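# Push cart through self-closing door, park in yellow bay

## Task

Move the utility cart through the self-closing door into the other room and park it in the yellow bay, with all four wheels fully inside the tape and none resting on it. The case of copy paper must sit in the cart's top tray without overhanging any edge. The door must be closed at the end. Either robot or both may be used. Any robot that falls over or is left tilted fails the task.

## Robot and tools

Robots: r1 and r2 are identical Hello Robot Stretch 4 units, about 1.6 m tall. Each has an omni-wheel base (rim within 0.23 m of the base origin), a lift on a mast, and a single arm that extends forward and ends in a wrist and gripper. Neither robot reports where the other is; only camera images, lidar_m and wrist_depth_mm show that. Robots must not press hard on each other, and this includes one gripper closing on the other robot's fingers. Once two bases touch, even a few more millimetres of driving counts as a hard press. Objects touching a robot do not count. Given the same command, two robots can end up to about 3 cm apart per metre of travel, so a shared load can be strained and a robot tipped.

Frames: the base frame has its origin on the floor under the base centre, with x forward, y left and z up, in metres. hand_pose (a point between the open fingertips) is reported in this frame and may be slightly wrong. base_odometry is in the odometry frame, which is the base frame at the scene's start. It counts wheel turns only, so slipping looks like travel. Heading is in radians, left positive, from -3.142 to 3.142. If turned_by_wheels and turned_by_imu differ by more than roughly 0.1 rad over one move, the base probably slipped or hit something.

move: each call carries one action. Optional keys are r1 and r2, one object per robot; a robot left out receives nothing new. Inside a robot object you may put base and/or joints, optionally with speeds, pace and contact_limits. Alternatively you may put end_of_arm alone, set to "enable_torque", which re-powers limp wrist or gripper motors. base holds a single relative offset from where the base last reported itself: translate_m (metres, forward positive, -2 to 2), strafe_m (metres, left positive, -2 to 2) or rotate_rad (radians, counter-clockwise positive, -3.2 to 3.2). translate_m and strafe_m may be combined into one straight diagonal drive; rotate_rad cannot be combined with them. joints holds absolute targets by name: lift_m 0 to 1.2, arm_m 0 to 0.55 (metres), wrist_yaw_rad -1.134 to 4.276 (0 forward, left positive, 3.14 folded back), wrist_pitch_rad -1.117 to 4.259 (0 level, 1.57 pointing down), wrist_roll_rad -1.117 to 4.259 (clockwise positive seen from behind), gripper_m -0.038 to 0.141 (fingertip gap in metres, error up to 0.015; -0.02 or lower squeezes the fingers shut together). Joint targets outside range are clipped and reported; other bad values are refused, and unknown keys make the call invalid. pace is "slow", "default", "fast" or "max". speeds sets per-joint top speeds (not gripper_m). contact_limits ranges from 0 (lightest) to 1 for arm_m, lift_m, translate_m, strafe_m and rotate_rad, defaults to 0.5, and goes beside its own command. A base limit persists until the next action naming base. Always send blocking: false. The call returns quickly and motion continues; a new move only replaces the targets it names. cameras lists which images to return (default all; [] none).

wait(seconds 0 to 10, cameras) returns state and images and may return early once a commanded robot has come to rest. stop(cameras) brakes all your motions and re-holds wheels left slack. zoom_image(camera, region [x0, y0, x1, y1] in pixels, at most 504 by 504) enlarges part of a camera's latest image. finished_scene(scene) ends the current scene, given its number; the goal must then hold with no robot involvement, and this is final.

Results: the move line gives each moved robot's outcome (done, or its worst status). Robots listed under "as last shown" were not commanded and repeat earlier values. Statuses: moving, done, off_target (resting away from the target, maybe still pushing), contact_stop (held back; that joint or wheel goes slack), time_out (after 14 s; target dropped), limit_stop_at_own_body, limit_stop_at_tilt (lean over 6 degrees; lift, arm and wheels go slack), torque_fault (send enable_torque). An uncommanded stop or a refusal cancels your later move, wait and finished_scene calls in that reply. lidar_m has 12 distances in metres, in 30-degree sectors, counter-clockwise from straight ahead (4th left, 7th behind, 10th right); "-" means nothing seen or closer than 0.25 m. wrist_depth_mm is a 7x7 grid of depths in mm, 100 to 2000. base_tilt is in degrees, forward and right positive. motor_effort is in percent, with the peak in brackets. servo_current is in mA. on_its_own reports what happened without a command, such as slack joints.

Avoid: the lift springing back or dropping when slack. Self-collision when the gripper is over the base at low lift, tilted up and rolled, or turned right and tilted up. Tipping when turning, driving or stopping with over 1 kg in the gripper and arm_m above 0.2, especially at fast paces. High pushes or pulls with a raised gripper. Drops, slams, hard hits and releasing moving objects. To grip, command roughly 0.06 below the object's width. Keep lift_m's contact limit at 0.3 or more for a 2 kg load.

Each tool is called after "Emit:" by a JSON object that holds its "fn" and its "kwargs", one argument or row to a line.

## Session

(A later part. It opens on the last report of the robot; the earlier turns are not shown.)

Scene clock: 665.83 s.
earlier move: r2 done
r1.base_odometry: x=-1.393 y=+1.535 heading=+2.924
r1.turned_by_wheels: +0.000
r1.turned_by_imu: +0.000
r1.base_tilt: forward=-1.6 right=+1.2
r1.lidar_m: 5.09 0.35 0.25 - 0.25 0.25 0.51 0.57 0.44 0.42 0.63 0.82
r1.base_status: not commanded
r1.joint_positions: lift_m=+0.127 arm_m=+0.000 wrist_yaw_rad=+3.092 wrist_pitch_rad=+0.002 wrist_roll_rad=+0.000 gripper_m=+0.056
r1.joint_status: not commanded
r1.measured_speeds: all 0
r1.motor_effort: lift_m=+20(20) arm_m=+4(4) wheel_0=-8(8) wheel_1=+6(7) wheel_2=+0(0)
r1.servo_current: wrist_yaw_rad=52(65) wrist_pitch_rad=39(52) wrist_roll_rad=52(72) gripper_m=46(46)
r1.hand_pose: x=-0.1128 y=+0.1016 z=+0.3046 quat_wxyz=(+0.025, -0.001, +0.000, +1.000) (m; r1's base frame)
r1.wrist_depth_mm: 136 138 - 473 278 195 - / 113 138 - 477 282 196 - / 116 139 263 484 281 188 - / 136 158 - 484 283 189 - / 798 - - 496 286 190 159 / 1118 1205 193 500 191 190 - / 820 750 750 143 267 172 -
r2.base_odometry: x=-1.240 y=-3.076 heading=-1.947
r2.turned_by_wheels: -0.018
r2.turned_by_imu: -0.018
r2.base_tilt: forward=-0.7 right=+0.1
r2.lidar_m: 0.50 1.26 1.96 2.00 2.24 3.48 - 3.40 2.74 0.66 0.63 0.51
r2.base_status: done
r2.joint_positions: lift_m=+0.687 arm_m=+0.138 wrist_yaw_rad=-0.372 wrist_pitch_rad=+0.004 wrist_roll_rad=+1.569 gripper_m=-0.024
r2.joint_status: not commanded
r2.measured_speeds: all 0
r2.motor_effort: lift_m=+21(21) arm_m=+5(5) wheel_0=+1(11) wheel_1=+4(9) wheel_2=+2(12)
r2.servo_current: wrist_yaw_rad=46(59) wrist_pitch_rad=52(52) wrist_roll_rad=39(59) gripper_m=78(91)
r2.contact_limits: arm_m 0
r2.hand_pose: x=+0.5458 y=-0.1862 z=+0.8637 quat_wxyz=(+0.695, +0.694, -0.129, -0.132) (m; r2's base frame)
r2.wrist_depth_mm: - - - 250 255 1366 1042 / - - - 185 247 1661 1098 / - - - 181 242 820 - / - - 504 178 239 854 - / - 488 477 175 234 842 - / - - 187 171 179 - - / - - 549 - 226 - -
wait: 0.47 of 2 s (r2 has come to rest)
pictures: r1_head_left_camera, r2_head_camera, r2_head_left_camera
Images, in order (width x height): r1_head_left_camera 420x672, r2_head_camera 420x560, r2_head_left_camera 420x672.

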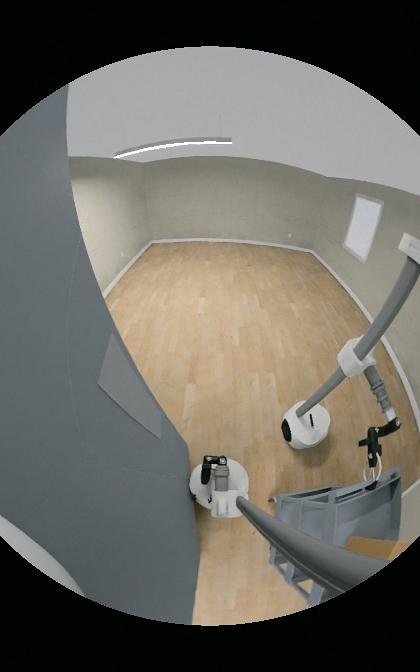

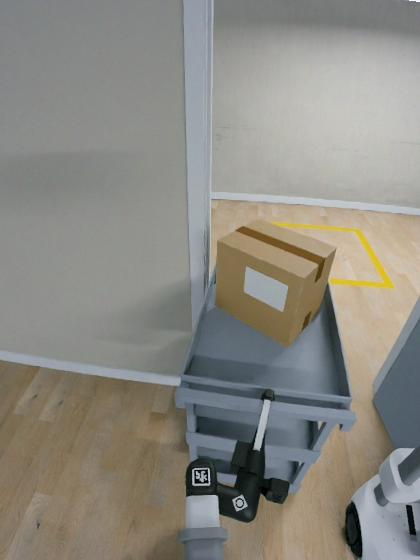

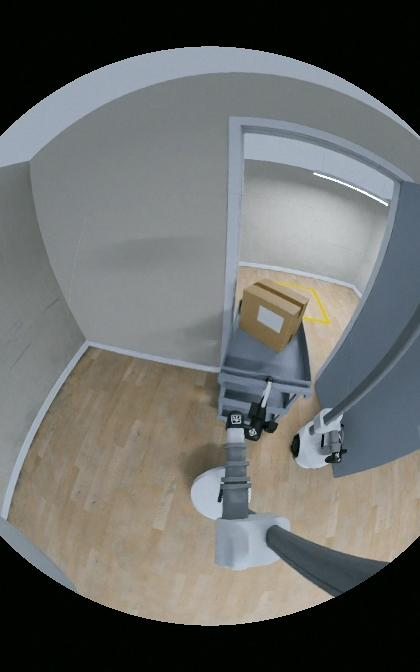

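Emit:
{"fn": "move", "kwargs": {
  "blocking": false,
  "r2": {"base":{"translate_m":0.024,"strafe_m":0.148},"pace":"slow"},
  "cameras": []
}}

Emit:
{"fn": "wait", "kwargs": {
  "seconds": 3,
  "cameras": []
}}

Emit:
{"fn": "move", "kwargs": {
  "blocking": false,
  "r2": {"base":{"rotate_rad":-0.15},"pace":"slow"},
  "cameras": []
}}

Emit:
{"fn": "wait", "kwargs": {
  "seconds": 2,
  "cameras": ["r2_head_camera","r2_head_left_camera","r1_head_left_camera","r2_wrist_camera"]
}}

Scene clock: 679.60 s.
move: r2 moving
r1: as last shown
r1.base_tilt: forward=-1.6 right=+1.3
r1.lidar_m: 5.09 0.33 0.25 - 0.25 0.25 0.51 0.57 0.43 0.43 0.64 3.91
r1.servo_current: wrist_yaw_rad=46(72) wrist_pitch_rad=46(46) wrist_roll_rad=20(65) gripper_m=46(46)
r1.wrist_depth_mm: 136 138 - 477 278 196 - / 113 139 - 477 279 196 - / 116 139 263 484 282 189 - / 136 158 - 488 283 190 - / 788 - - 488 283 190 159 / 1098 1205 194 496 191 190 - / 798 759 750 143 267 173 -
r2.base_odometry: x=-1.228 y=-3.083 heading=-1.947
r2.turned_by_wheels: -0.001
r2.turned_by_imu: +0.000
r2.base_tilt: forward=-0.7 right=+0.1
r2.lidar_m: 0.51 1.27 1.96 1.98 2.23 3.47 - 3.41 2.76 0.67 0.65 0.53
r2.base_status: translate_m moving; strafe_m moving
r2.joint_positions: lift_m=+0.687 arm_m=+0.138 wrist_yaw_rad=-0.372 wrist_pitch_rad=+0.004 wrist_roll_rad=+1.569 gripper_m=-0.024
r2.joint_status: not commanded
r2.measured_speeds: translate_m=+0.008 strafe_m=+0.052 rotate_rad=+0.000 lift_m=+0.000 arm_m=+0.000 wrist_yaw_rad=+0.000 wrist_pitch_rad=+0.000 wrist_roll_rad=+0.000
r2.motor_effort: lift_m=+21(21) arm_m=+5(5) wheel_0=-10(12) wheel_1=+8(8) wheel_2=-8(9)
r2.servo_current: wrist_yaw_rad=52(52) wrist_pitch_rad=39(52) wrist_roll_rad=52(59) gripper_m=91(91)
r2.contact_limits: arm_m 0
r2.hand_pose: x=+0.5458 y=-0.1862 z=+0.8637 quat_wxyz=(+0.695, +0.694, -0.129, -0.132) (m; r2's base frame)
r2.wrist_depth_mm: - - - 249 252 1366 1060 / - - - 184 246 1661 1078 / - - - 181 242 809 - / - - 504 178 238 842 - / - - 473 175 234 820 - / - - 187 171 179 - - / - 559 554 - 227 - -
pictures: none
No camera images: "cameras" was empty.

Scene clock: 681.83 s.
earlier move: r2 done
r1.base_odometry: x=-1.393 y=+1.535 heading=+2.924
r1.turned_by_wheels: +0.000
r1.turned_by_imu: +0.000
r1.base_tilt: forward=-1.6 right=+1.3
r1.lidar_m: 5.09 0.32 0.25 - 0.25 0.25 0.53 0.63 0.54 0.54 0.73 3.94
r1.base_status: not commanded
r1.joint_positions: lift_m=+0.127 arm_m=+0.000 wrist_yaw_rad=+3.092 wrist_pitch_rad=+0.002 wrist_roll_rad=+0.000 gripper_m=+0.056
r1.joint_status: not commanded
r1.measured_speeds: all 0
r1.motor_effort: lift_m=+20(20) arm_m=+4(4) wheel_0=-8(8) wheel_1=+6(7) wheel_2=+0(0)
r1.servo_current: wrist_yaw_rad=46(72) wrist_pitch_rad=39(52) wrist_roll_rad=46(65) gripper_m=46(52)
r1.hand_pose: x=-0.1128 y=+0.1016 z=+0.3046 quat_wxyz=(+0.025, -0.001, +0.000, +1.000) (m; r1's base frame)
r1.wrist_depth_mm: 136 138 - 473 278 195 - / 113 139 - 480 281 197 - / 116 139 264 484 283 189 - / 136 159 - 488 281 190 - / 1708 - - 492 283 190 158 / 1182 1205 194 496 191 190 - / 842 759 741 143 267 173 -
r2.base_odometry: x=-1.111 y=-3.152 heading=-1.947
r2.turned_by_wheels: +0.000
r2.turned_by_imu: +0.000
r2.base_tilt: forward=-0.7 right=+0.1
r2.lidar_m: 0.54 1.25 1.89 1.85 2.10 3.23 - 3.62 2.89 0.76 0.74 0.49
r2.base_status: done
r2.joint_positions: lift_m=+0.687 arm_m=+0.138 wrist_yaw_rad=-0.372 wrist_pitch_rad=+0.004 wrist_roll_rad=+1.569 gripper_m=-0.024
r2.joint_status: not commanded
r2.measured_speeds: all 0
r2.motor_effort: lift_m=+21(21) arm_m=+5(5) wheel_0=-4(13) wheel_1=+4(9) wheel_2=-6(10)
r2.servo_current: wrist_yaw_rad=39(59) wrist_pitch_rad=46(52) wrist_roll_rad=39(59) gripper_m=85(98)
r2.contact_limits: arm_m 0
r2.hand_pose: x=+0.5458 y=-0.1862 z=+0.8637 quat_wxyz=(+0.695, +0.694, -0.129, -0.132) (m; r2's base frame)
r2.wrist_depth_mm: - - - 157 215 1618 1138 / - - - 160 220 809 - / - - 492 163 222 809 - / - 480 466 165 224 831 - / - - 525 168 229 854 - / - - 187 170 179 - - / - 136 - - 236 - -
wait: 2.23 of 3 s (r2 has come to rest)
pictures: none
No camera images: "cameras" was empty.

Scene clock: 682.33 s.
move: r2 moving
r1: as last shown
r1.lidar_m: 5.09 0.32 0.25 - 0.25 0.25 0.52 0.60 0.50 0.48 0.76 3.93
r1.motor_effort: lift_m=+20(20) arm_m=+4(4) wheel_0=-8(8) wheel_1=+7(7) wheel_2=+0(0)
r1.servo_current: wrist_yaw_rad=39(65) wrist_pitch_rad=52(52) wrist_roll_rad=26(52) gripper_m=39(46)
r1.wrist_depth_mm: 136 138 - 469 277 195 - / 113 138 - 473 281 197 - / 116 139 264 484 282 189 - / 136 159 - 488 282 190 - / 1661 - - 488 285 190 158 / 1160 1229 193 496 191 190 - / 842 750 759 143 267 173 -
r2.base_odometry: x=-1.111 y=-3.153 heading=-2.059
r2.turned_by_wheels: -0.111
r2.turned_by_imu: -0.108
r2.base_tilt: forward=-0.6 right=+0.1
r2.lidar_m: 0.52 1.20 1.74 1.86 1.99 2.82 - 3.92 2.95 0.85 0.76 0.52
r2.base_status: rotate_rad moving
r2.joint_positions: lift_m=+0.687 arm_m=+0.138 wrist_yaw_rad=-0.365 wrist_pitch_rad=+0.004 wrist_roll_rad=+1.569 gripper_m=-0.024
r2.joint_status: not commanded
r2.measured_speeds: translate_m=+0.001 strafe_m=-0.001 rotate_rad=-0.302 lift_m=+0.000 arm_m=+0.000 wrist_yaw_rad=+0.000 wrist_pitch_rad=+0.000 wrist_roll_rad=+0.000
r2.motor_effort: lift_m=+21(21) arm_m=+5(5) wheel_0=+6(12) wheel_1=+5(10) wheel_2=+12(13)
r2.servo_current: wrist_yaw_rad=52(59) wrist_pitch_rad=46(46) wrist_roll_rad=59(59) gripper_m=85(91)
r2.contact_limits: arm_m 0
r2.hand_pose: x=+0.5471 y=-0.1846 z=+0.8637 quat_wxyz=(+0.696, +0.695, -0.127, -0.130) (m; r2's base frame)
r2.wrist_depth_mm: - - - 178 241 1537 1160 / - - - 177 238 1661 521 / - - - 175 237 809 - / - - 469 233 236 842 - / - - 480 173 233 831 - / - - 187 171 180 - - / - 585 - - 229 - -
pictures: none
No camera images: "cameras" was empty.

Scene clock: 682.90 s.
earlier move: r2 done
r1.base_odometry: x=-1.393 y=+1.535 heading=+2.924
r1.turned_by_wheels: +0.000
r1.turned_by_imu: +0.000
r1.base_tilt: forward=-1.6 right=+1.3
r1.lidar_m: 5.10 0.36 0.25 - 0.25 0.25 0.50 0.58 0.48 0.47 0.75 3.91
r1.base_status: not commanded
r1.joint_positions: lift_m=+0.127 arm_m=+0.000 wrist_yaw_rad=+3.092 wrist_pitch_rad=+0.002 wrist_roll_rad=+0.000 gripper_m=+0.056
r1.joint_status: not commanded
r1.measured_speeds: all 0
r1.motor_effort: lift_m=+20(20) arm_m=+4(4) wheel_0=-8(8) wheel_1=+6(7) wheel_2=+0(0)
r1.servo_current: wrist_yaw_rad=52(65) wrist_pitch_rad=39(52) wrist_roll_rad=46(65) gripper_m=46(46)
r1.hand_pose: x=-0.1128 y=+0.1016 z=+0.3046 quat_wxyz=(+0.025, -0.001, +0.000, +1.000) (m; r1's base frame)
r1.wrist_depth_mm: 136 138 - 477 278 196 - / 113 139 - 473 281 197 - / 116 140 264 484 282 189 - / 136 158 - 488 283 190 - / 1661 - - 492 285 190 158 / 1182 1182 194 496 191 190 - / 854 750 759 143 267 173 -
r2.base_odometry: x=-1.111 y=-3.152 heading=-2.096
r2.turned_by_wheels: -0.037
r2.turned_by_imu: -0.036
r2.base_tilt: forward=-0.7 right=+0.1
r2.lidar_m: 0.52 1.20 1.66 1.85 1.96 2.71 - 4.07 3.00 0.85 0.78 0.52
r2.base_status: done
r2.joint_positions: lift_m=+0.687 arm_m=+0.138 wrist_yaw_rad=-0.368 wrist_pitch_rad=+0.004 wrist_roll_rad=+1.569 gripper_m=-0.024
r2.joint_status: not commanded
r2.measured_speeds: all 0
r2.motor_effort: lift_m=+21(21) arm_m=+5(5) wheel_0=+6(12) wheel_1=+6(10) wheel_2=+5(13)
r2.servo_current: wrist_yaw_rad=39(59) wrist_pitch_rad=39(52) wrist_roll_rad=46(65) gripper_m=91(91)
r2.contact_limits: arm_m 0
r2.hand_pose: x=+0.5465 y=-0.1852 z=+0.8637 quat_wxyz=(+0.696, +0.695, -0.128, -0.131) (m; r2's base frame)
r2.wrist_depth_mm: - - - 192 259 286 286 / - - - 189 250 1708 1205 / - - - 184 246 1576 - / - - 530 180 240 854 - / - 480 469 176 236 820 - / - - 186 172 179 - - / - - 535 - 224 - -
wait: 0.57 of 2 s (r2 has come to rest)
pictures: r1_head_left_camera, r2_head_camera, r2_head_left_camera, r2_wrist_camera
Images, in order (width x height): r1_head_left_camera 420x672, r2_head_camera 420x560, r2_head_left_camera 420x672, r2_wrist_camera 616x392.

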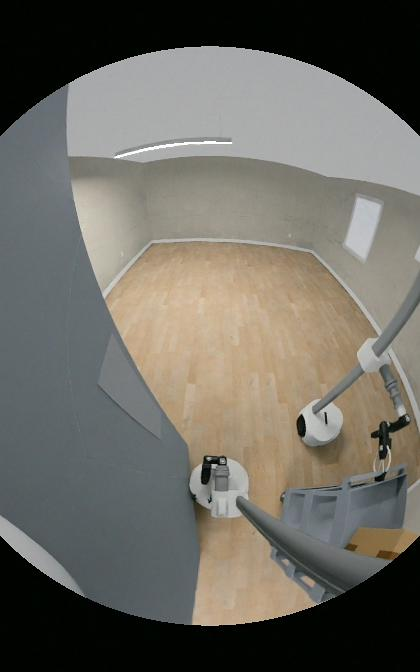

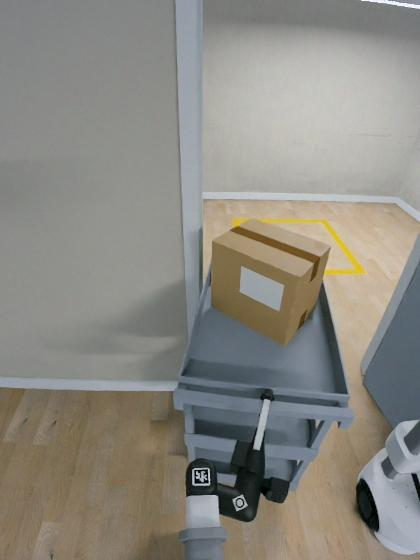

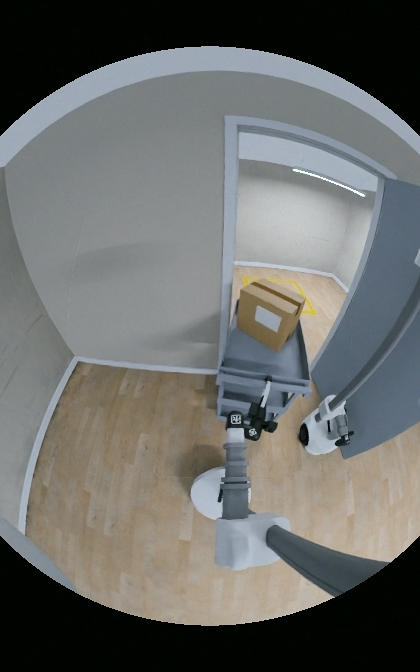

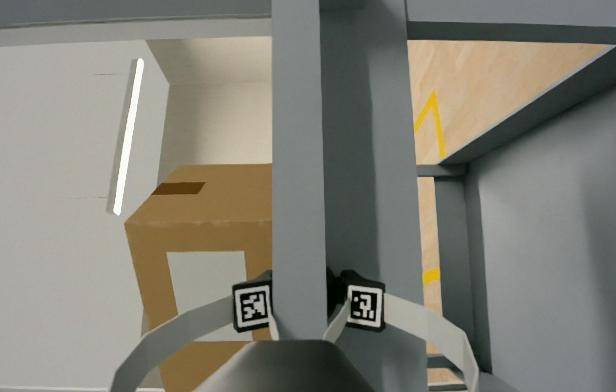

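Emit:
{"fn": "move", "kwargs": {
  "blocking": false,
  "r2": {"base":{"translate_m":0.0,"strafe_m":0.15},"pace":"slow"},
  "cameras": []
}}

Emit:
{"fn": "wait", "kwargs": {
  "seconds": 3,
  "cameras": []
}}

Emit:
{"fn": "move", "kwargs": {
  "blocking": false,
  "r2": {"base":{"rotate_rad":-0.08},"pace":"slow"},
  "cameras": []
}}

Emit:
{"fn": "wait", "kwargs": {
  "seconds": 2,
  "cameras": ["r2_head_camera","r2_head_left_camera","r1_head_left_camera","r2_wrist_camera"]
}}

Scene clock: 699.10 s.
move: r2 moving
r1: as last shown
r1.lidar_m: 5.08 0.36 0.25 - 0.25 0.25 0.53 0.59 0.48 0.48 0.77 3.92
r1.motor_effort: lift_m=+20(20) arm_m=+4(4) wheel_0=-7(8) wheel_1=+6(7) wheel_2=+0(0)
r1.servo_current: wrist_yaw_rad=52(65) wrist_pitch_rad=39(46) wrist_roll_rad=39(59) gripper_m=39(46)
r1.wrist_depth_mm: 136 138 - 469 279 196 - / 113 139 - 477 282 196 - / 116 139 265 484 279 189 - / 136 158 - 484 285 190 - / 1708 - - 488 286 190 159 / 1182 1182 193 492 191 190 - / 854 759 759 143 266 173 -
r2.base_odometry: x=-1.099 y=-3.160 heading=-2.096
r2.turned_by_wheels: +0.000
r2.turned_by_imu: +0.000
r2.base_tilt: forward=-0.7 right=+0.1
r2.lidar_m: 0.48 1.17 1.63 1.85 1.95 2.66 - 4.06 2.99 0.90 0.78 0.53
r2.base_status: translate_m moving; strafe_m moving
r2.joint_positions: lift_m=+0.687 arm_m=+0.138 wrist_yaw_rad=-0.371 wrist_pitch_rad=+0.004 wrist_roll_rad=+1.569 gripper_m=-0.024
r2.joint_status: not commanded
r2.measured_speeds: translate_m=+0.000 strafe_m=+0.056 rotate_rad=+0.000 lift_m=+0.000 arm_m=+0.000 wrist_yaw_rad=-0.016 wrist_pitch_rad=+0.000 wrist_roll_rad=+0.000
r2.motor_effort: lift_m=+21(21) arm_m=+4(5) wheel_0=-7(10) wheel_1=+7(10) wheel_2=-1(4)
r2.servo_current: wrist_yaw_rad=52(59) wrist_pitch_rad=46(46) wrist_roll_rad=39(52) gripper_m=85(91)
r2.contact_limits: arm_m 0
r2.hand_pose: x=+0.5460 y=-0.1859 z=+0.8637 quat_wxyz=(+0.695, +0.695, -0.129, -0.132) (m; r2's base frame)
r2.wrist_depth_mm: - - - 193 259 287 286 / - - - 189 251 1661 1182 / - - - 184 245 1576 - / - - 535 180 239 842 - / - 480 466 177 234 831 - / - - 186 171 180 - - / - - 539 - 224 - -
pictures: none
No camera images: "cameras" was empty.

Scene clock: 701.23 s.
earlier move: r2 done
r1.base_odometry: x=-1.393 y=+1.535 heading=+2.924
r1.turned_by_wheels: +0.000
r1.turned_by_imu: +0.000
r1.base_tilt: forward=-1.6 right=+1.3
r1.lidar_m: 5.08 0.35 0.25 - 0.25 0.25 0.51 0.63 0.58 0.58 0.89 3.90
r1.base_status: not commanded
r1.joint_positions: lift_m=+0.127 arm_m=+0.000 wrist_yaw_rad=+3.092 wrist_pitch_rad=+0.002 wrist_roll_rad=+0.000 gripper_m=+0.056
r1.joint_status: not commanded
r1.measured_speeds: all 0
r1.motor_effort: lift_m=+20(20) arm_m=+4(4) wheel_0=-8(8) wheel_1=+6(7) wheel_2=+0(0)
r1.servo_current: wrist_yaw_rad=46(72) wrist_pitch_rad=46(52) wrist_roll_rad=46(59) gripper_m=46(46)
r1.hand_pose: x=-0.1128 y=+0.1016 z=+0.3046 quat_wxyz=(+0.025, -0.001, +0.000, +1.000) (m; r1's base frame)
r1.wrist_depth_mm: 136 138 - 473 278 195 - / 113 138 - 480 281 196 - / 116 139 264 484 282 188 - / 137 158 - 488 283 190 - / 1921 - - 492 285 190 158 / 1205 1205 194 496 191 190 - / 842 750 759 143 265 173 -
r2.base_odometry: x=-0.981 y=-3.228 heading=-2.096
r2.turned_by_wheels: +0.000
r2.turned_by_imu: +0.000
r2.base_tilt: forward=-0.7 right=+0.0
r2.lidar_m: 0.51 1.21 1.65 1.71 1.79 2.50 - 4.27 3.16 0.96 0.90 0.51
r2.base_status: done
r2.joint_positions: lift_m=+0.687 arm_m=+0.138 wrist_yaw_rad=-0.372 wrist_pitch_rad=+0.004 wrist_roll_rad=+1.569 gripper_m=-0.024
r2.joint_status: not commanded
r2.measured_speeds: all 0
r2.motor_effort: lift_m=+21(21) arm_m=+4(5) wheel_0=-4(15) wheel_1=+4(10) wheel_2=+0(4)
r2.servo_current: wrist_yaw_rad=46(59) wrist_pitch_rad=39(52) wrist_roll_rad=52(59) gripper_m=91(98)
r2.contact_limits: arm_m 0
r2.hand_pose: x=+0.5457 y=-0.1863 z=+0.8637 quat_wxyz=(+0.695, +0.694, -0.129, -0.132) (m; r2's base frame)
r2.wrist_depth_mm: - - - 162 221 1618 1229 / - - - 163 224 1464 - / - - 517 165 225 820 - / - 473 459 167 226 842 - / - - 517 169 229 842 - / - - 187 171 179 - - / - 136 - - 235 - -
wait: 2.13 of 3 s (r2 has come to rest)
pictures: none
No camera images: "cameras" was empty.

Scene clock: 701.73 s.
move: r2 moving
r1: as last shown
r1.lidar_m: 5.10 0.32 0.25 - 0.25 0.26 0.51 0.61 0.54 0.54 0.89 3.92
r1.servo_current: wrist_yaw_rad=65(65) wrist_pitch_rad=39(46) wrist_roll_rad=46(59) gripper_m=39(46)
r1.wrist_depth_mm: 136 138 - 473 277 196 - / 113 139 - 477 281 196 - / 116 140 264 480 285 189 - / 137 159 - 488 283 189 - / 1921 - - 492 286 190 158 / 1182 1182 194 496 191 190 - / 854 741 759 143 266 173 -
r2.base_odometry: x=-0.981 y=-3.228 heading=-2.173
r2.turned_by_wheels: -0.077
r2.turned_by_imu: -0.075
r2.base_tilt: forward=-0.7 right=+0.1
r2.lidar_m: 0.51 1.17 1.52 1.71 1.78 2.33 - 4.61 3.20 1.27 0.88 0.50
r2.base_status: rotate_rad moving
r2.joint_positions: lift_m=+0.687 arm_m=+0.138 wrist_yaw_rad=-0.367 wrist_pitch_rad=+0.004 wrist_roll_rad=+1.569 gripper_m=-0.024
r2.joint_status: not commanded
r2.measured_speeds: translate_m=-0.002 strafe_m=+0.000 rotate_rad=-0.083 lift_m=+0.000 arm_m=+0.000 wrist_yaw_rad=-0.018 wrist_pitch_rad=+0.000 wrist_roll_rad=+0.000
r2.motor_effort: lift_m=+21(21) arm_m=+4(5) wheel_0=+4(14) wheel_1=+3(10) wheel_2=+7(10)
r2.servo_current: wrist_yaw_rad=52(59) wrist_pitch_rad=52(52) wrist_roll_rad=46(52) gripper_m=91(91)
r2.contact_limits: arm_m 0
r2.hand_pose: x=+0.5467 y=-0.1850 z=+0.8637 quat_wxyz=(+0.696, +0.695, -0.127, -0.131) (m; r2's base frame)
r2.wrist_depth_mm: - - - 176 238 1366 1098 / - - - 176 236 1618 539 / - - 621 174 235 809 - / - - 462 233 234 842 - / - - 488 172 233 831 - / - - 186 171 179 - - / - 144 - - 230 - -
pictures: none
No camera images: "cameras" was empty.

Scene clock: 702.10 s.
earlier move: r2 done
r1.base_odometry: x=-1.393 y=+1.535 heading=+2.924
r1.turned_by_wheels: +0.000
r1.turned_by_imu: +0.000
r1.base_tilt: forward=-1.6 right=+1.2
r1.lidar_m: 5.10 0.34 0.25 - 0.25 0.25 0.50 0.60 0.54 0.54 0.90 3.92
r1.base_status: not commanded
r1.joint_positions: lift_m=+0.127 arm_m=+0.000 wrist_yaw_rad=+3.092 wrist_pitch_rad=+0.002 wrist_roll_rad=+0.000 gripper_m=+0.056
r1.joint_status: not commanded
r1.measured_speeds: all 0
r1.motor_effort: lift_m=+20(20) arm_m=+4(4) wheel_0=-8(8) wheel_1=+6(7) wheel_2=+0(0)
r1.servo_current: wrist_yaw_rad=46(65) wrist_pitch_rad=46(46) wrist_roll_rad=46(59) gripper_m=39(46)
r1.hand_pose: x=-0.1128 y=+0.1016 z=+0.3046 quat_wxyz=(+0.025, -0.001, +0.000, +1.000) (m; r1's base frame)
r1.wrist_depth_mm: 136 138 - 469 278 195 - / 112 139 - 480 282 196 - / 116 139 264 484 283 189 - / 137 159 - 484 283 189 - / 1983 - - 488 283 190 158 / 1205 1205 193 496 192 190 - / 866 750 759 143 267 173 -
r2.base_odometry: x=-0.981 y=-3.228 heading=-2.175
r2.turned_by_wheels: -0.002
r2.turned_by_imu: -0.002
r2.base_tilt: forward=-0.6 right=+0.1
r2.lidar_m: 0.51 1.17 1.55 1.70 1.75 2.32 - 4.60 3.23 1.29 0.91 0.53
r2.base_status: done
r2.joint_positions: lift_m=+0.687 arm_m=+0.138 wrist_yaw_rad=-0.368 wrist_pitch_rad=+0.004 wrist_roll_rad=+1.569 gripper_m=-0.024
r2.joint_status: not commanded
r2.measured_speeds: all 0
r2.motor_effort: lift_m=+21(21) arm_m=+5(5) wheel_0=+4(14) wheel_1=+5(10) wheel_2=+5(10)
r2.servo_current: wrist_yaw_rad=52(59) wrist_pitch_rad=46(52) wrist_roll_rad=52(52) gripper_m=91(91)
r2.contact_limits: arm_m 0
r2.hand_pose: x=+0.5464 y=-0.1854 z=+0.8637 quat_wxyz=(+0.696, +0.695, -0.128, -0.131) (m; r2's base frame)
r2.wrist_depth_mm: - - - 179 241 1397 1098 / - - - 178 237 1661 521 / - - - 176 236 809 - / - - 469 233 235 842 - / - - 484 173 233 831 - / - - 186 171 179 - - / - 580 - - 229 - -
wait: 0.37 of 2 s (r2 has come to rest)
pictures: r1_head_left_camera, r2_head_camera, r2_head_left_camera, r2_wrist_camera
Images, in order (width x height): r1_head_left_camera 420x672, r2_head_camera 420x560, r2_head_left_camera 420x672, r2_wrist_camera 616x392.

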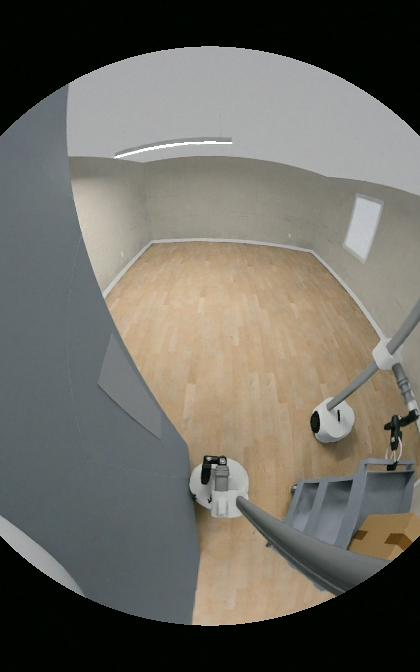

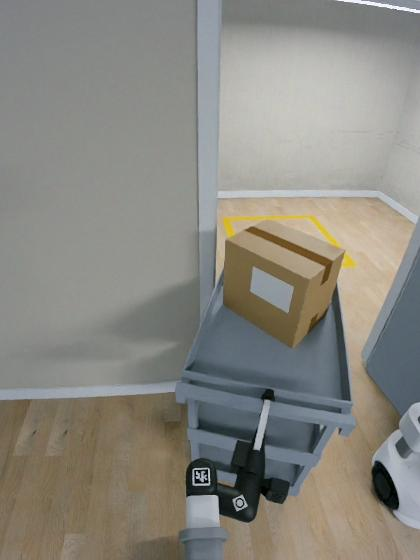

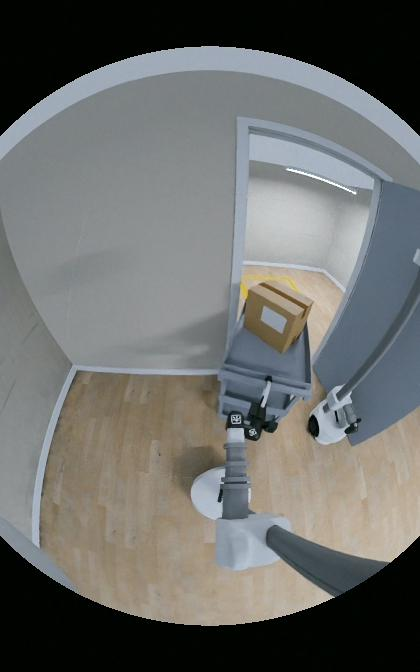

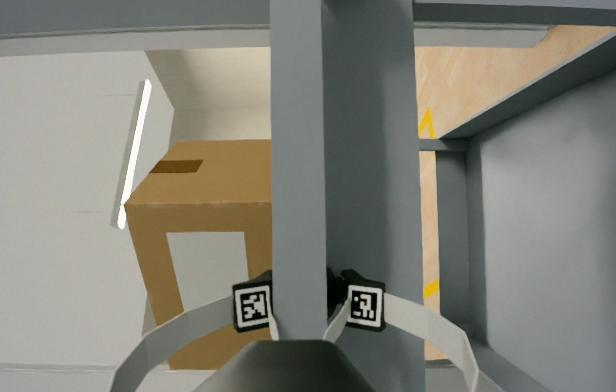

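Emit:
{"fn": "move", "kwargs": {
  "blocking": false,
  "r2": {"base":{"translate_m":0.426,"strafe_m":-0.144},"pace":"slow"},
  "cameras": []
}}

Emit:
{"fn": "wait", "kwargs": {
  "seconds": 6,
  "cameras": ["r2_head_camera","r2_head_left_camera","r2_head_right_camera","r1_head_left_camera","r2_wrist_camera"]
}}

Scene clock: 711.30 s.
move: r2 moving
r1: as last shown
r1.base_tilt: forward=-1.6 right=+1.3
r1.lidar_m: 5.09 0.33 0.25 - 0.25 0.25 0.53 0.61 0.55 0.53 0.88 3.90
r1.motor_effort: lift_m=+20(20) arm_m=+4(4) wheel_0=-7(8) wheel_1=+6(7) wheel_2=+0(0)
r1.servo_current: wrist_yaw_rad=65(65) wrist_pitch_rad=46(52) wrist_roll_rad=39(59) gripper_m=39(46)
r1.wrist_depth_mm: 136 138 - 473 278 195 - / 113 139 - 477 281 197 - / 116 139 264 477 281 189 - / 136 158 - 488 283 190 - / 1921 - - 488 285 190 159 / 1205 1205 193 496 191 190 - / 854 750 759 143 267 173 -
r2.base_odometry: x=-0.992 y=-3.235 heading=-2.174
r2.turned_by_wheels: +0.000
r2.turned_by_imu: +0.001
r2.base_tilt: forward=-0.7 right=+0.1
r2.lidar_m: 0.50 1.14 1.53 1.70 1.76 2.35 - 4.62 3.22 1.27 0.88 0.53
r2.base_status: translate_m moving; strafe_m moving
r2.joint_positions: lift_m=+0.687 arm_m=+0.138 wrist_yaw_rad=-0.372 wrist_pitch_rad=+0.004 wrist_roll_rad=+1.569 gripper_m=-0.024
r2.joint_status: not commanded
r2.measured_speeds: translate_m=+0.049 strafe_m=-0.016 rotate_rad=+0.001 lift_m=+0.000 arm_m=+0.000 wrist_yaw_rad=-0.009 wrist_pitch_rad=+0.000 wrist_roll_rad=+0.000
r2.motor_effort: lift_m=+21(21) arm_m=+5(5) wheel_0=+10(11) wheel_1=+7(7) wheel_2=-12(12)
r2.servo_current: wrist_yaw_rad=46(52) wrist_pitch_rad=39(46) wrist_roll_rad=59(59) gripper_m=91(91)
r2.contact_limits: arm_m 0
r2.hand_pose: x=+0.5458 y=-0.1862 z=+0.8637 quat_wxyz=(+0.695, +0.694, -0.129, -0.132) (m; r2's base frame)
r2.wrist_depth_mm: - - - 181 244 - 1042 / - - - 180 241 1708 549 / - - - 177 238 831 - / - - 477 234 234 842 - / - - 480 173 232 820 - / - - 187 171 179 - - / - - 564 - 227 - -
pictures: none
No camera images: "cameras" was empty.

Scene clock: 716.53 s.
earlier move: r2 done
r1.base_odometry: x=-1.393 y=+1.535 heading=+2.924
r1.turned_by_wheels: +0.000
r1.turned_by_imu: +0.000
r1.base_tilt: forward=-1.6 right=+1.3
r1.lidar_m: 5.09 0.35 0.25 - 0.25 0.25 0.52 0.61 0.60 0.64 0.75 3.91
r1.base_status: not commanded
r1.joint_positions: lift_m=+0.127 arm_m=+0.000 wrist_yaw_rad=+3.092 wrist_pitch_rad=+0.002 wrist_roll_rad=+0.000 gripper_m=+0.056
r1.joint_status: not commanded
r1.measured_speeds: all 0
r1.motor_effort: lift_m=+20(20) arm_m=+4(4) wheel_0=-8(8) wheel_1=+7(7) wheel_2=+0(0)
r1.servo_current: wrist_yaw_rad=52(72) wrist_pitch_rad=46(52) wrist_roll_rad=46(65) gripper_m=39(52)
r1.hand_pose: x=-0.1128 y=+0.1016 z=+0.3046 quat_wxyz=(+0.025, -0.001, +0.000, +1.000) (m; r1's base frame)
r1.wrist_depth_mm: 136 138 - 477 278 196 - / 113 138 - 477 281 196 - / 116 139 264 480 281 189 - / 137 159 - 488 285 190 - / - - - 492 285 190 159 / 1098 1078 195 500 191 190 - / 842 750 768 143 267 174 -
r2.base_odometry: x=-1.342 y=-3.496 heading=-2.175
r2.turned_by_wheels: +0.000
r2.turned_by_imu: +0.000
r2.base_tilt: forward=-0.7 right=+0.1
r2.lidar_m: 0.48 0.71 1.00 1.87 1.95 2.56 - 4.36 3.05 0.64 0.69 0.53
r2.base_status: done
r2.joint_positions: lift_m=+0.687 arm_m=+0.138 wrist_yaw_rad=-0.373 wrist_pitch_rad=+0.004 wrist_roll_rad=+1.569 gripper_m=-0.024
r2.joint_status: not commanded
r2.measured_speeds: all 0
r2.motor_effort: lift_m=+21(21) arm_m=+5(5) wheel_0=+4(14) wheel_1=+3(7) wheel_2=-7(15)
r2.servo_current: wrist_yaw_rad=46(59) wrist_pitch_rad=39(52) wrist_roll_rad=39(59) gripper_m=91(98)
r2.contact_limits: arm_m 0
r2.hand_pose: x=+0.5455 y=-0.1866 z=+0.8637 quat_wxyz=(+0.695, +0.694, -0.130, -0.133) (m; r2's base frame)
r2.wrist_depth_mm: - - - 222 296 298 303 / - - - 270 278 1576 1138 / - - - 199 263 1661 496 / - - - 189 250 820 - / - - 459 180 238 831 - / - - 186 170 180 - - / - - 492 - 220 - -
wait: 5.23 of 6 s (r2 has come to rest)
pictures: r1_head_left_camera, r2_head_camera, r2_head_left_camera, r2_head_right_camera, r2_wrist_camera
Images, in order (width x height): r1_head_left_camera 420x672, r2_head_camera 420x560, r2_head_left_camera 420x672, r2_head_right_camera 420x672, r2_wrist_camera 616x392.

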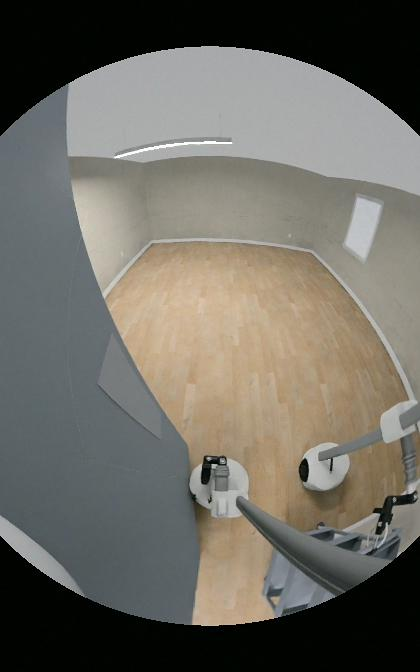

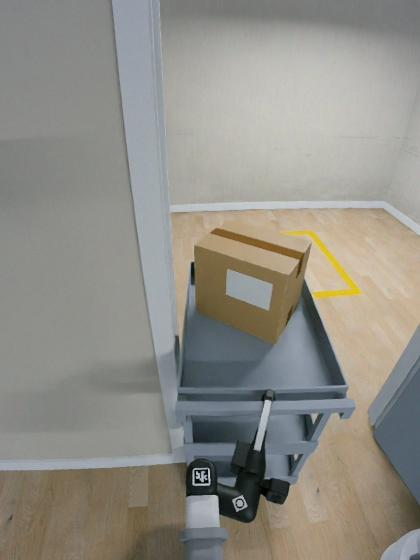

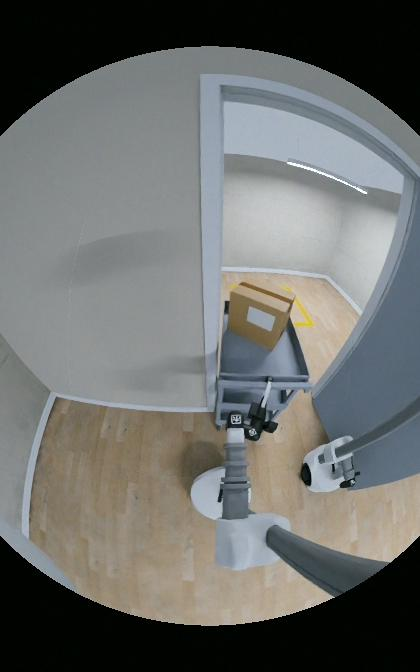

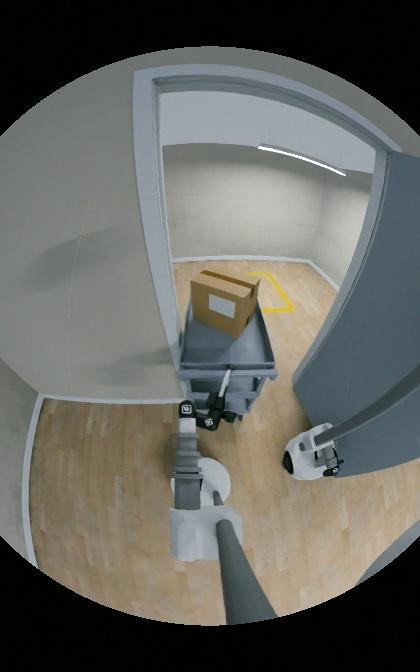

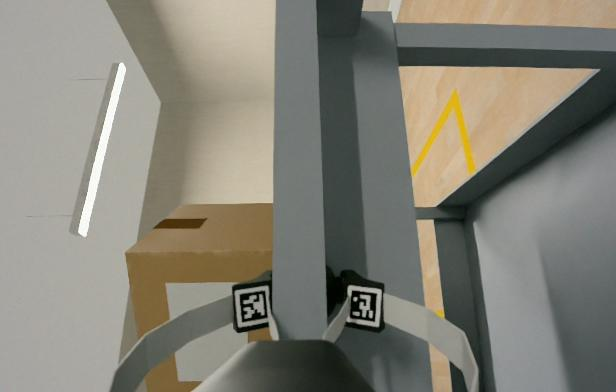

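Emit:
{"fn": "zoom_image", "kwargs": {
  "camera": "r2_head_camera",
  "region": [120, 240, 240, 480]
}}

Emit:
{"fn": "zoom_image", "kwargs": {
  "camera": "r2_head_right_camera",
  "region": [130, 240, 290, 440]
}}

Scaled by 2.100 from the camera's 420x560 image, which has a finer 1200x1600 frame.

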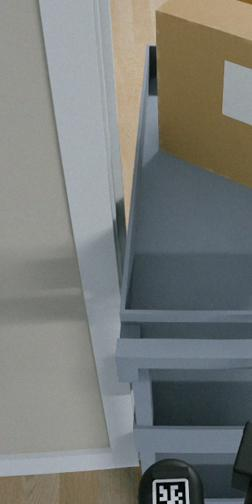

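Scaled by 2.520 from the camera's 420x672 image, which has a finer 600x960 frame.

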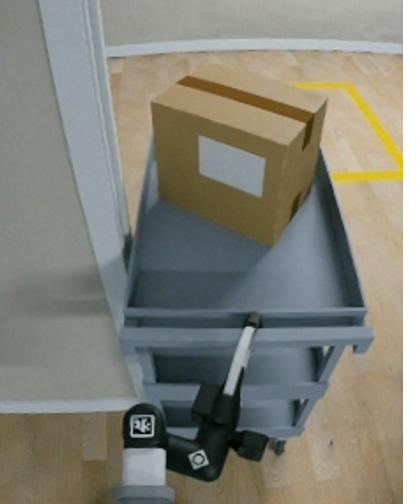

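Emit:
{"fn": "move", "kwargs": {
  "blocking": false,
  "r2": {"base":{"translate_m":-0.595,"strafe_m":0.061},"pace":"slow"},
  "cameras": []
}}

Emit:
{"fn": "wait", "kwargs": {
  "seconds": 8,
  "cameras": ["r2_head_camera","r2_wrist_camera"]
}}

Scene clock: 750.87 s.
move: r2 moving
r1: as last shown
r1.lidar_m: 5.08 0.34 0.25 - 0.25 0.26 0.52 0.59 0.57 0.64 0.75 3.91
r1.motor_effort: lift_m=+20(20) arm_m=+4(4) wheel_0=-8(8) wheel_1=+6(7) wheel_2=+0(0)
r1.servo_current: wrist_yaw_rad=52(59) wrist_pitch_rad=46(46) wrist_roll_rad=52(65) gripper_m=39(46)
r1.wrist_depth_mm: 136 138 - 473 278 196 - / 113 139 - 477 279 196 - / 116 139 264 480 283 189 - / 137 158 - 488 285 189 - / - - - 492 286 190 158 / 1098 1098 193 496 191 190 - / 854 759 759 143 265 173 -
r2.base_odometry: x=-1.334 y=-3.487 heading=-2.175
r2.turned_by_wheels: +0.000
r2.turned_by_imu: +0.000
r2.base_tilt: forward=-0.7 right=+0.1
r2.lidar_m: 0.49 0.74 1.02 1.87 1.94 2.52 - 4.37 3.03 0.65 0.69 0.54
r2.base_status: translate_m moving; strafe_m moving
r2.joint_positions: lift_m=+0.687 arm_m=+0.138 wrist_yaw_rad=-0.372 wrist_pitch_rad=+0.004 wrist_roll_rad=+1.569 gripper_m=-0.024
r2.joint_status: not commanded
r2.measured_speeds: translate_m=-0.049 strafe_m=+0.005 rotate_rad=+0.002 lift_m=+0.000 arm_m=+0.000 wrist_yaw_rad=+0.000 wrist_pitch_rad=+0.000 wrist_roll_rad=+0.000
r2.motor_effort: lift_m=+21(21) arm_m=+5(5) wheel_0=-5(10) wheel_1=-7(7) wheel_2=+10(10)
r2.servo_current: wrist_yaw_rad=39(52) wrist_pitch_rad=46(52) wrist_roll_rad=46(59) gripper_m=91(98)
r2.contact_limits: arm_m 0
r2.hand_pose: x=+0.5458 y=-0.1861 z=+0.8637 quat_wxyz=(+0.695, +0.694, -0.129, -0.132) (m; r2's base frame)
r2.wrist_depth_mm: - - - 259 291 298 297 / - - - 267 276 1576 1160 / - - - 196 262 1808 521 / - - - 188 249 788 - / - - 469 180 236 831 - / - - 186 170 179 - - / - - 496 - 220 - -
pictures: none
No camera images: "cameras" was empty.

Scene clock: 757.63 s.
earlier move: r2 done
r1.base_odometry: x=-1.393 y=+1.535 heading=+2.924
r1.turned_by_wheels: +0.000
r1.turned_by_imu: +0.000
r1.base_tilt: forward=-1.6 right=+1.3
r1.lidar_m: 5.09 0.35 0.25 - 0.25 0.25 0.49 0.52 0.44 0.44 0.55 3.91
r1.base_status: not commanded
r1.joint_positions: lift_m=+0.127 arm_m=+0.000 wrist_yaw_rad=+3.092 wrist_pitch_rad=+0.002 wrist_roll_rad=+0.000 gripper_m=+0.056
r1.joint_status: not commanded
r1.measured_speeds: all 0
r1.motor_effort: lift_m=+20(20) arm_m=+4(4) wheel_0=-8(8) wheel_1=+7(7) wheel_2=+0(0)
r1.servo_current: wrist_yaw_rad=52(91) wrist_pitch_rad=46(52) wrist_roll_rad=52(78) gripper_m=33(46)
r1.hand_pose: x=-0.1128 y=+0.1016 z=+0.3046 quat_wxyz=(+0.025, -0.001, +0.000, +1.000) (m; r1's base frame)
r1.wrist_depth_mm: 136 138 - 473 277 195 - / 113 139 - 477 279 196 - / 116 139 264 480 281 189 - / 137 158 - 488 283 190 - / 1921 - - 492 286 190 159 / 1182 1205 194 492 190 190 - / 854 750 750 143 267 173 -
r2.base_odometry: x=-0.954 y=-3.041 heading=-2.175
r2.turned_by_wheels: +0.000
r2.turned_by_imu: +0.000
r2.base_tilt: forward=-0.7 right=+0.1
r2.lidar_m: 0.52 1.35 1.78 1.78 1.86 2.42 - 4.50 3.14 2.96 0.92 0.51
r2.base_status: done
r2.joint_positions: lift_m=+0.687 arm_m=+0.138 wrist_yaw_rad=-0.369 wrist_pitch_rad=+0.004 wrist_roll_rad=+1.569 gripper_m=-0.024
r2.joint_status: not commanded
r2.measured_speeds: all 0
r2.motor_effort: lift_m=+21(22) arm_m=+4(5) wheel_0=-6(13) wheel_1=-4(8) wheel_2=+5(13)
r2.servo_current: wrist_yaw_rad=59(59) wrist_pitch_rad=46(52) wrist_roll_rad=39(65) gripper_m=78(98)
r2.contact_limits: arm_m 0
r2.hand_pose: x=+0.5462 y=-0.1857 z=+0.8637 quat_wxyz=(+0.695, +0.695, -0.128, -0.131) (m; r2's base frame)
r2.wrist_depth_mm: - - - 190 256 282 282 / - - - 186 250 1618 496 / - - - 183 244 809 - / - - 508 179 239 842 - / - 484 477 176 234 820 - / - - 187 170 178 - - / - - 544 - 225 - -
wait: 6.77 of 8 s (r2 has come to rest)
pictures: r2_head_camera, r2_wrist_camera
Images, in order (width x height): r2_head_camera 420x560, r2_wrist_camera 616x392.

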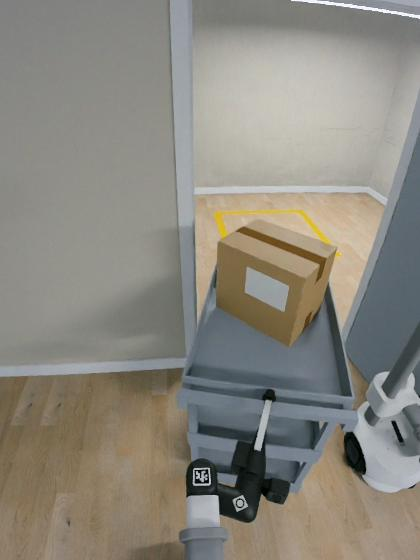

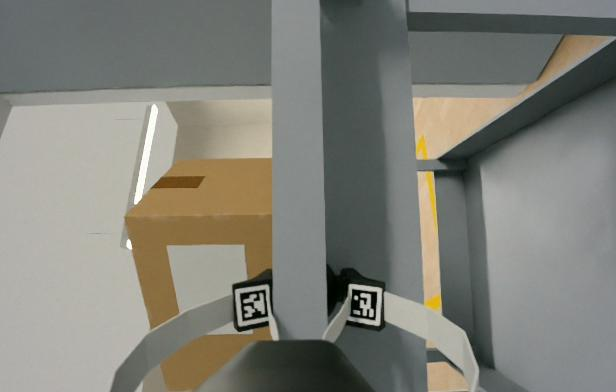

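Emit:
{"fn": "move", "kwargs": {
  "blocking": false,
  "r2": {"base":{"translate_m":-0.848,"strafe_m":0.255},"pace":"slow"},
  "cameras": []
}}

Emit:
{"fn": "wait", "kwargs": {
  "seconds": 10,
  "cameras": ["r2_head_camera","r2_wrist_camera","r1_head_left_camera"]
}}

Scene clock: 762.60 s.
move: r2 moving
r1: as last shown
r1.lidar_m: 5.10 0.33 0.25 - 0.25 0.25 0.51 0.51 0.42 0.44 0.53 3.93
r1.motor_effort: lift_m=+20(20) arm_m=+4(4) wheel_0=-8(8) wheel_1=+6(7) wheel_2=+0(0)
r1.servo_current: wrist_yaw_rad=59(65) wrist_pitch_rad=39(46) wrist_roll_rad=52(65) gripper_m=39(52)
r1.wrist_depth_mm: 136 138 - 477 278 195 - / 113 139 - 480 281 197 - / 116 139 265 484 282 190 - / 137 159 - 484 283 189 - / 1921 - - 488 285 190 159 / 1205 1229 194 496 191 190 - / 854 759 750 143 267 173 -
r2.base_odometry: x=-0.944 y=-3.033 heading=-2.176
r2.turned_by_wheels: -0.001
r2.turned_by_imu: +0.000
r2.base_tilt: forward=-0.7 right=+0.1
r2.lidar_m: 0.51 1.37 1.78 1.77 1.85 2.41 - 4.50 3.16 2.96 0.91 0.52
r2.base_status: translate_m moving; strafe_m moving
r2.joint_positions: lift_m=+0.687 arm_m=+0.138 wrist_yaw_rad=-0.369 wrist_pitch_rad=+0.004 wrist_roll_rad=+1.569 gripper_m=-0.024
r2.joint_status: not commanded
r2.measured_speeds: translate_m=-0.048 strafe_m=+0.015 rotate_rad=+0.001 lift_m=+0.000 arm_m=+0.000 wrist_yaw_rad=+0.000 wrist_pitch_rad=+0.000 wrist_roll_rad=+0.000
r2.motor_effort: lift_m=+21(21) arm_m=+4(5) wheel_0=-12(14) wheel_1=-6(6) wheel_2=+9(10)
r2.servo_current: wrist_yaw_rad=52(59) wrist_pitch_rad=46(52) wrist_roll_rad=46(65) gripper_m=91(91)
r2.contact_limits: arm_m 0
r2.hand_pose: x=+0.5462 y=-0.1857 z=+0.8637 quat_wxyz=(+0.695, +0.695, -0.128, -0.131) (m; r2's base frame)
r2.wrist_depth_mm: - - - 190 255 283 282 / - - - 186 249 - 521 / - - - 183 244 809 - / - - 508 179 238 842 - / - - 477 176 234 831 - / - - 187 171 179 - - / - - 544 - 226 - -
pictures: none
No camera images: "cameras" was empty.

Scene clock: 772.20 s.
earlier move: r2 done
r1.base_odometry: x=-1.393 y=+1.535 heading=+2.924
r1.turned_by_wheels: +0.000
r1.turned_by_imu: -0.001
r1.base_tilt: forward=-1.6 right=+1.2
r1.lidar_m: 5.10 0.34 0.25 - 0.25 0.25 0.51 3.83 1.11 2.74 0.73 0.77
r1.base_status: not commanded
r1.joint_positions: lift_m=+0.127 arm_m=+0.000 wrist_yaw_rad=+3.092 wrist_pitch_rad=+0.002 wrist_roll_rad=+0.000 gripper_m=+0.056
r1.joint_status: not commanded
r1.measured_speeds: all 0
r1.motor_effort: lift_m=+20(20) arm_m=+4(4) wheel_0=-7(8) wheel_1=+6(7) wheel_2=+0(0)
r1.servo_current: wrist_yaw_rad=52(72) wrist_pitch_rad=39(52) wrist_roll_rad=59(65) gripper_m=46(52)
r1.hand_pose: x=-0.1128 y=+0.1016 z=+0.3046 quat_wxyz=(+0.025, -0.001, +0.000, +1.000) (m; r1's base frame)
r1.wrist_depth_mm: 136 138 - 473 278 195 - / 113 139 - 477 279 197 - / 116 139 264 480 282 189 - / 136 159 - 488 283 190 - / - - - 492 286 190 159 / 1182 1205 193 500 191 190 - / 842 759 759 143 266 172 -
r2.base_odometry: x=-0.262 y=-2.489 heading=-2.176
r2.turned_by_wheels: +0.000
r2.turned_by_imu: -0.002
r2.base_tilt: forward=-0.6 right=+0.1
r2.lidar_m: 0.57 2.18 1.56 1.46 1.51 1.98 3.70 3.78 3.48 3.25 0.73 0.41
r2.base_status: done
r2.joint_positions: lift_m=+0.687 arm_m=+0.138 wrist_yaw_rad=-0.370 wrist_pitch_rad=+0.004 wrist_roll_rad=+1.569 gripper_m=-0.024
r2.joint_status: not commanded
r2.measured_speeds: all 0
r2.motor_effort: lift_m=+21(21) arm_m=+4(5) wheel_0=-5(14) wheel_1=-6(8) wheel_2=+4(10)
r2.servo_current: wrist_yaw_rad=46(65) wrist_pitch_rad=39(52) wrist_roll_rad=52(65) gripper_m=85(98)
r2.contact_limits: arm_m 0
r2.hand_pose: x=+0.5461 y=-0.1858 z=+0.8637 quat_wxyz=(+0.695, +0.695, -0.128, -0.132) (m; r2's base frame)
r2.wrist_depth_mm: - 407 415 106 162 - - / - 389 397 116 174 - - / - 517 477 124 189 - - / - - 603 134 204 - - / - - - 147 222 1708 - / - - 187 166 179 1537 480 / - 136 - - - - 1160
wait: 9.60 of 10 s (r2 has come to rest)
pictures: r1_head_left_camera, r2_head_camera, r2_wrist_camera
Images, in order (width x height): r1_head_left_camera 420x672, r2_head_camera 420x560, r2_wrist_camera 616x392.

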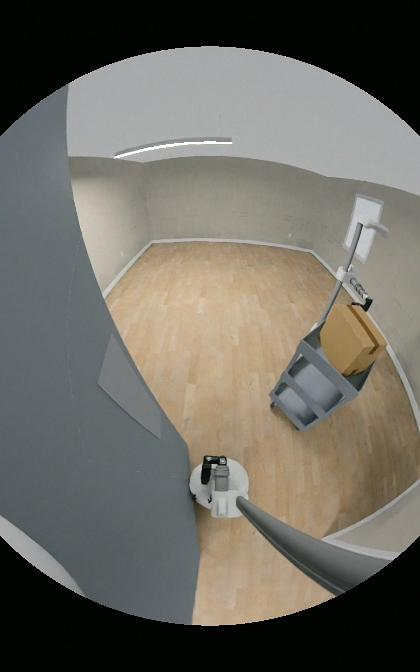

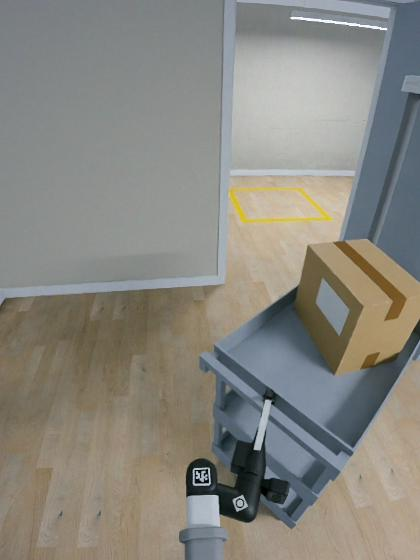

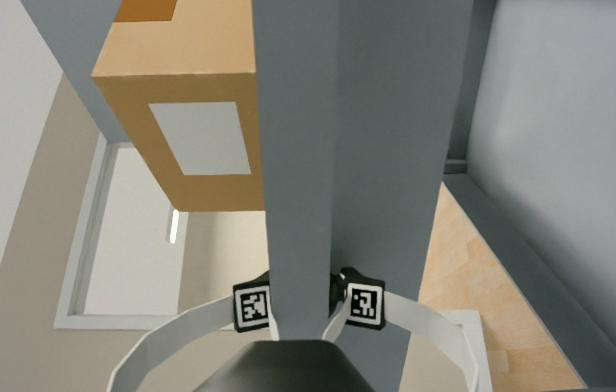

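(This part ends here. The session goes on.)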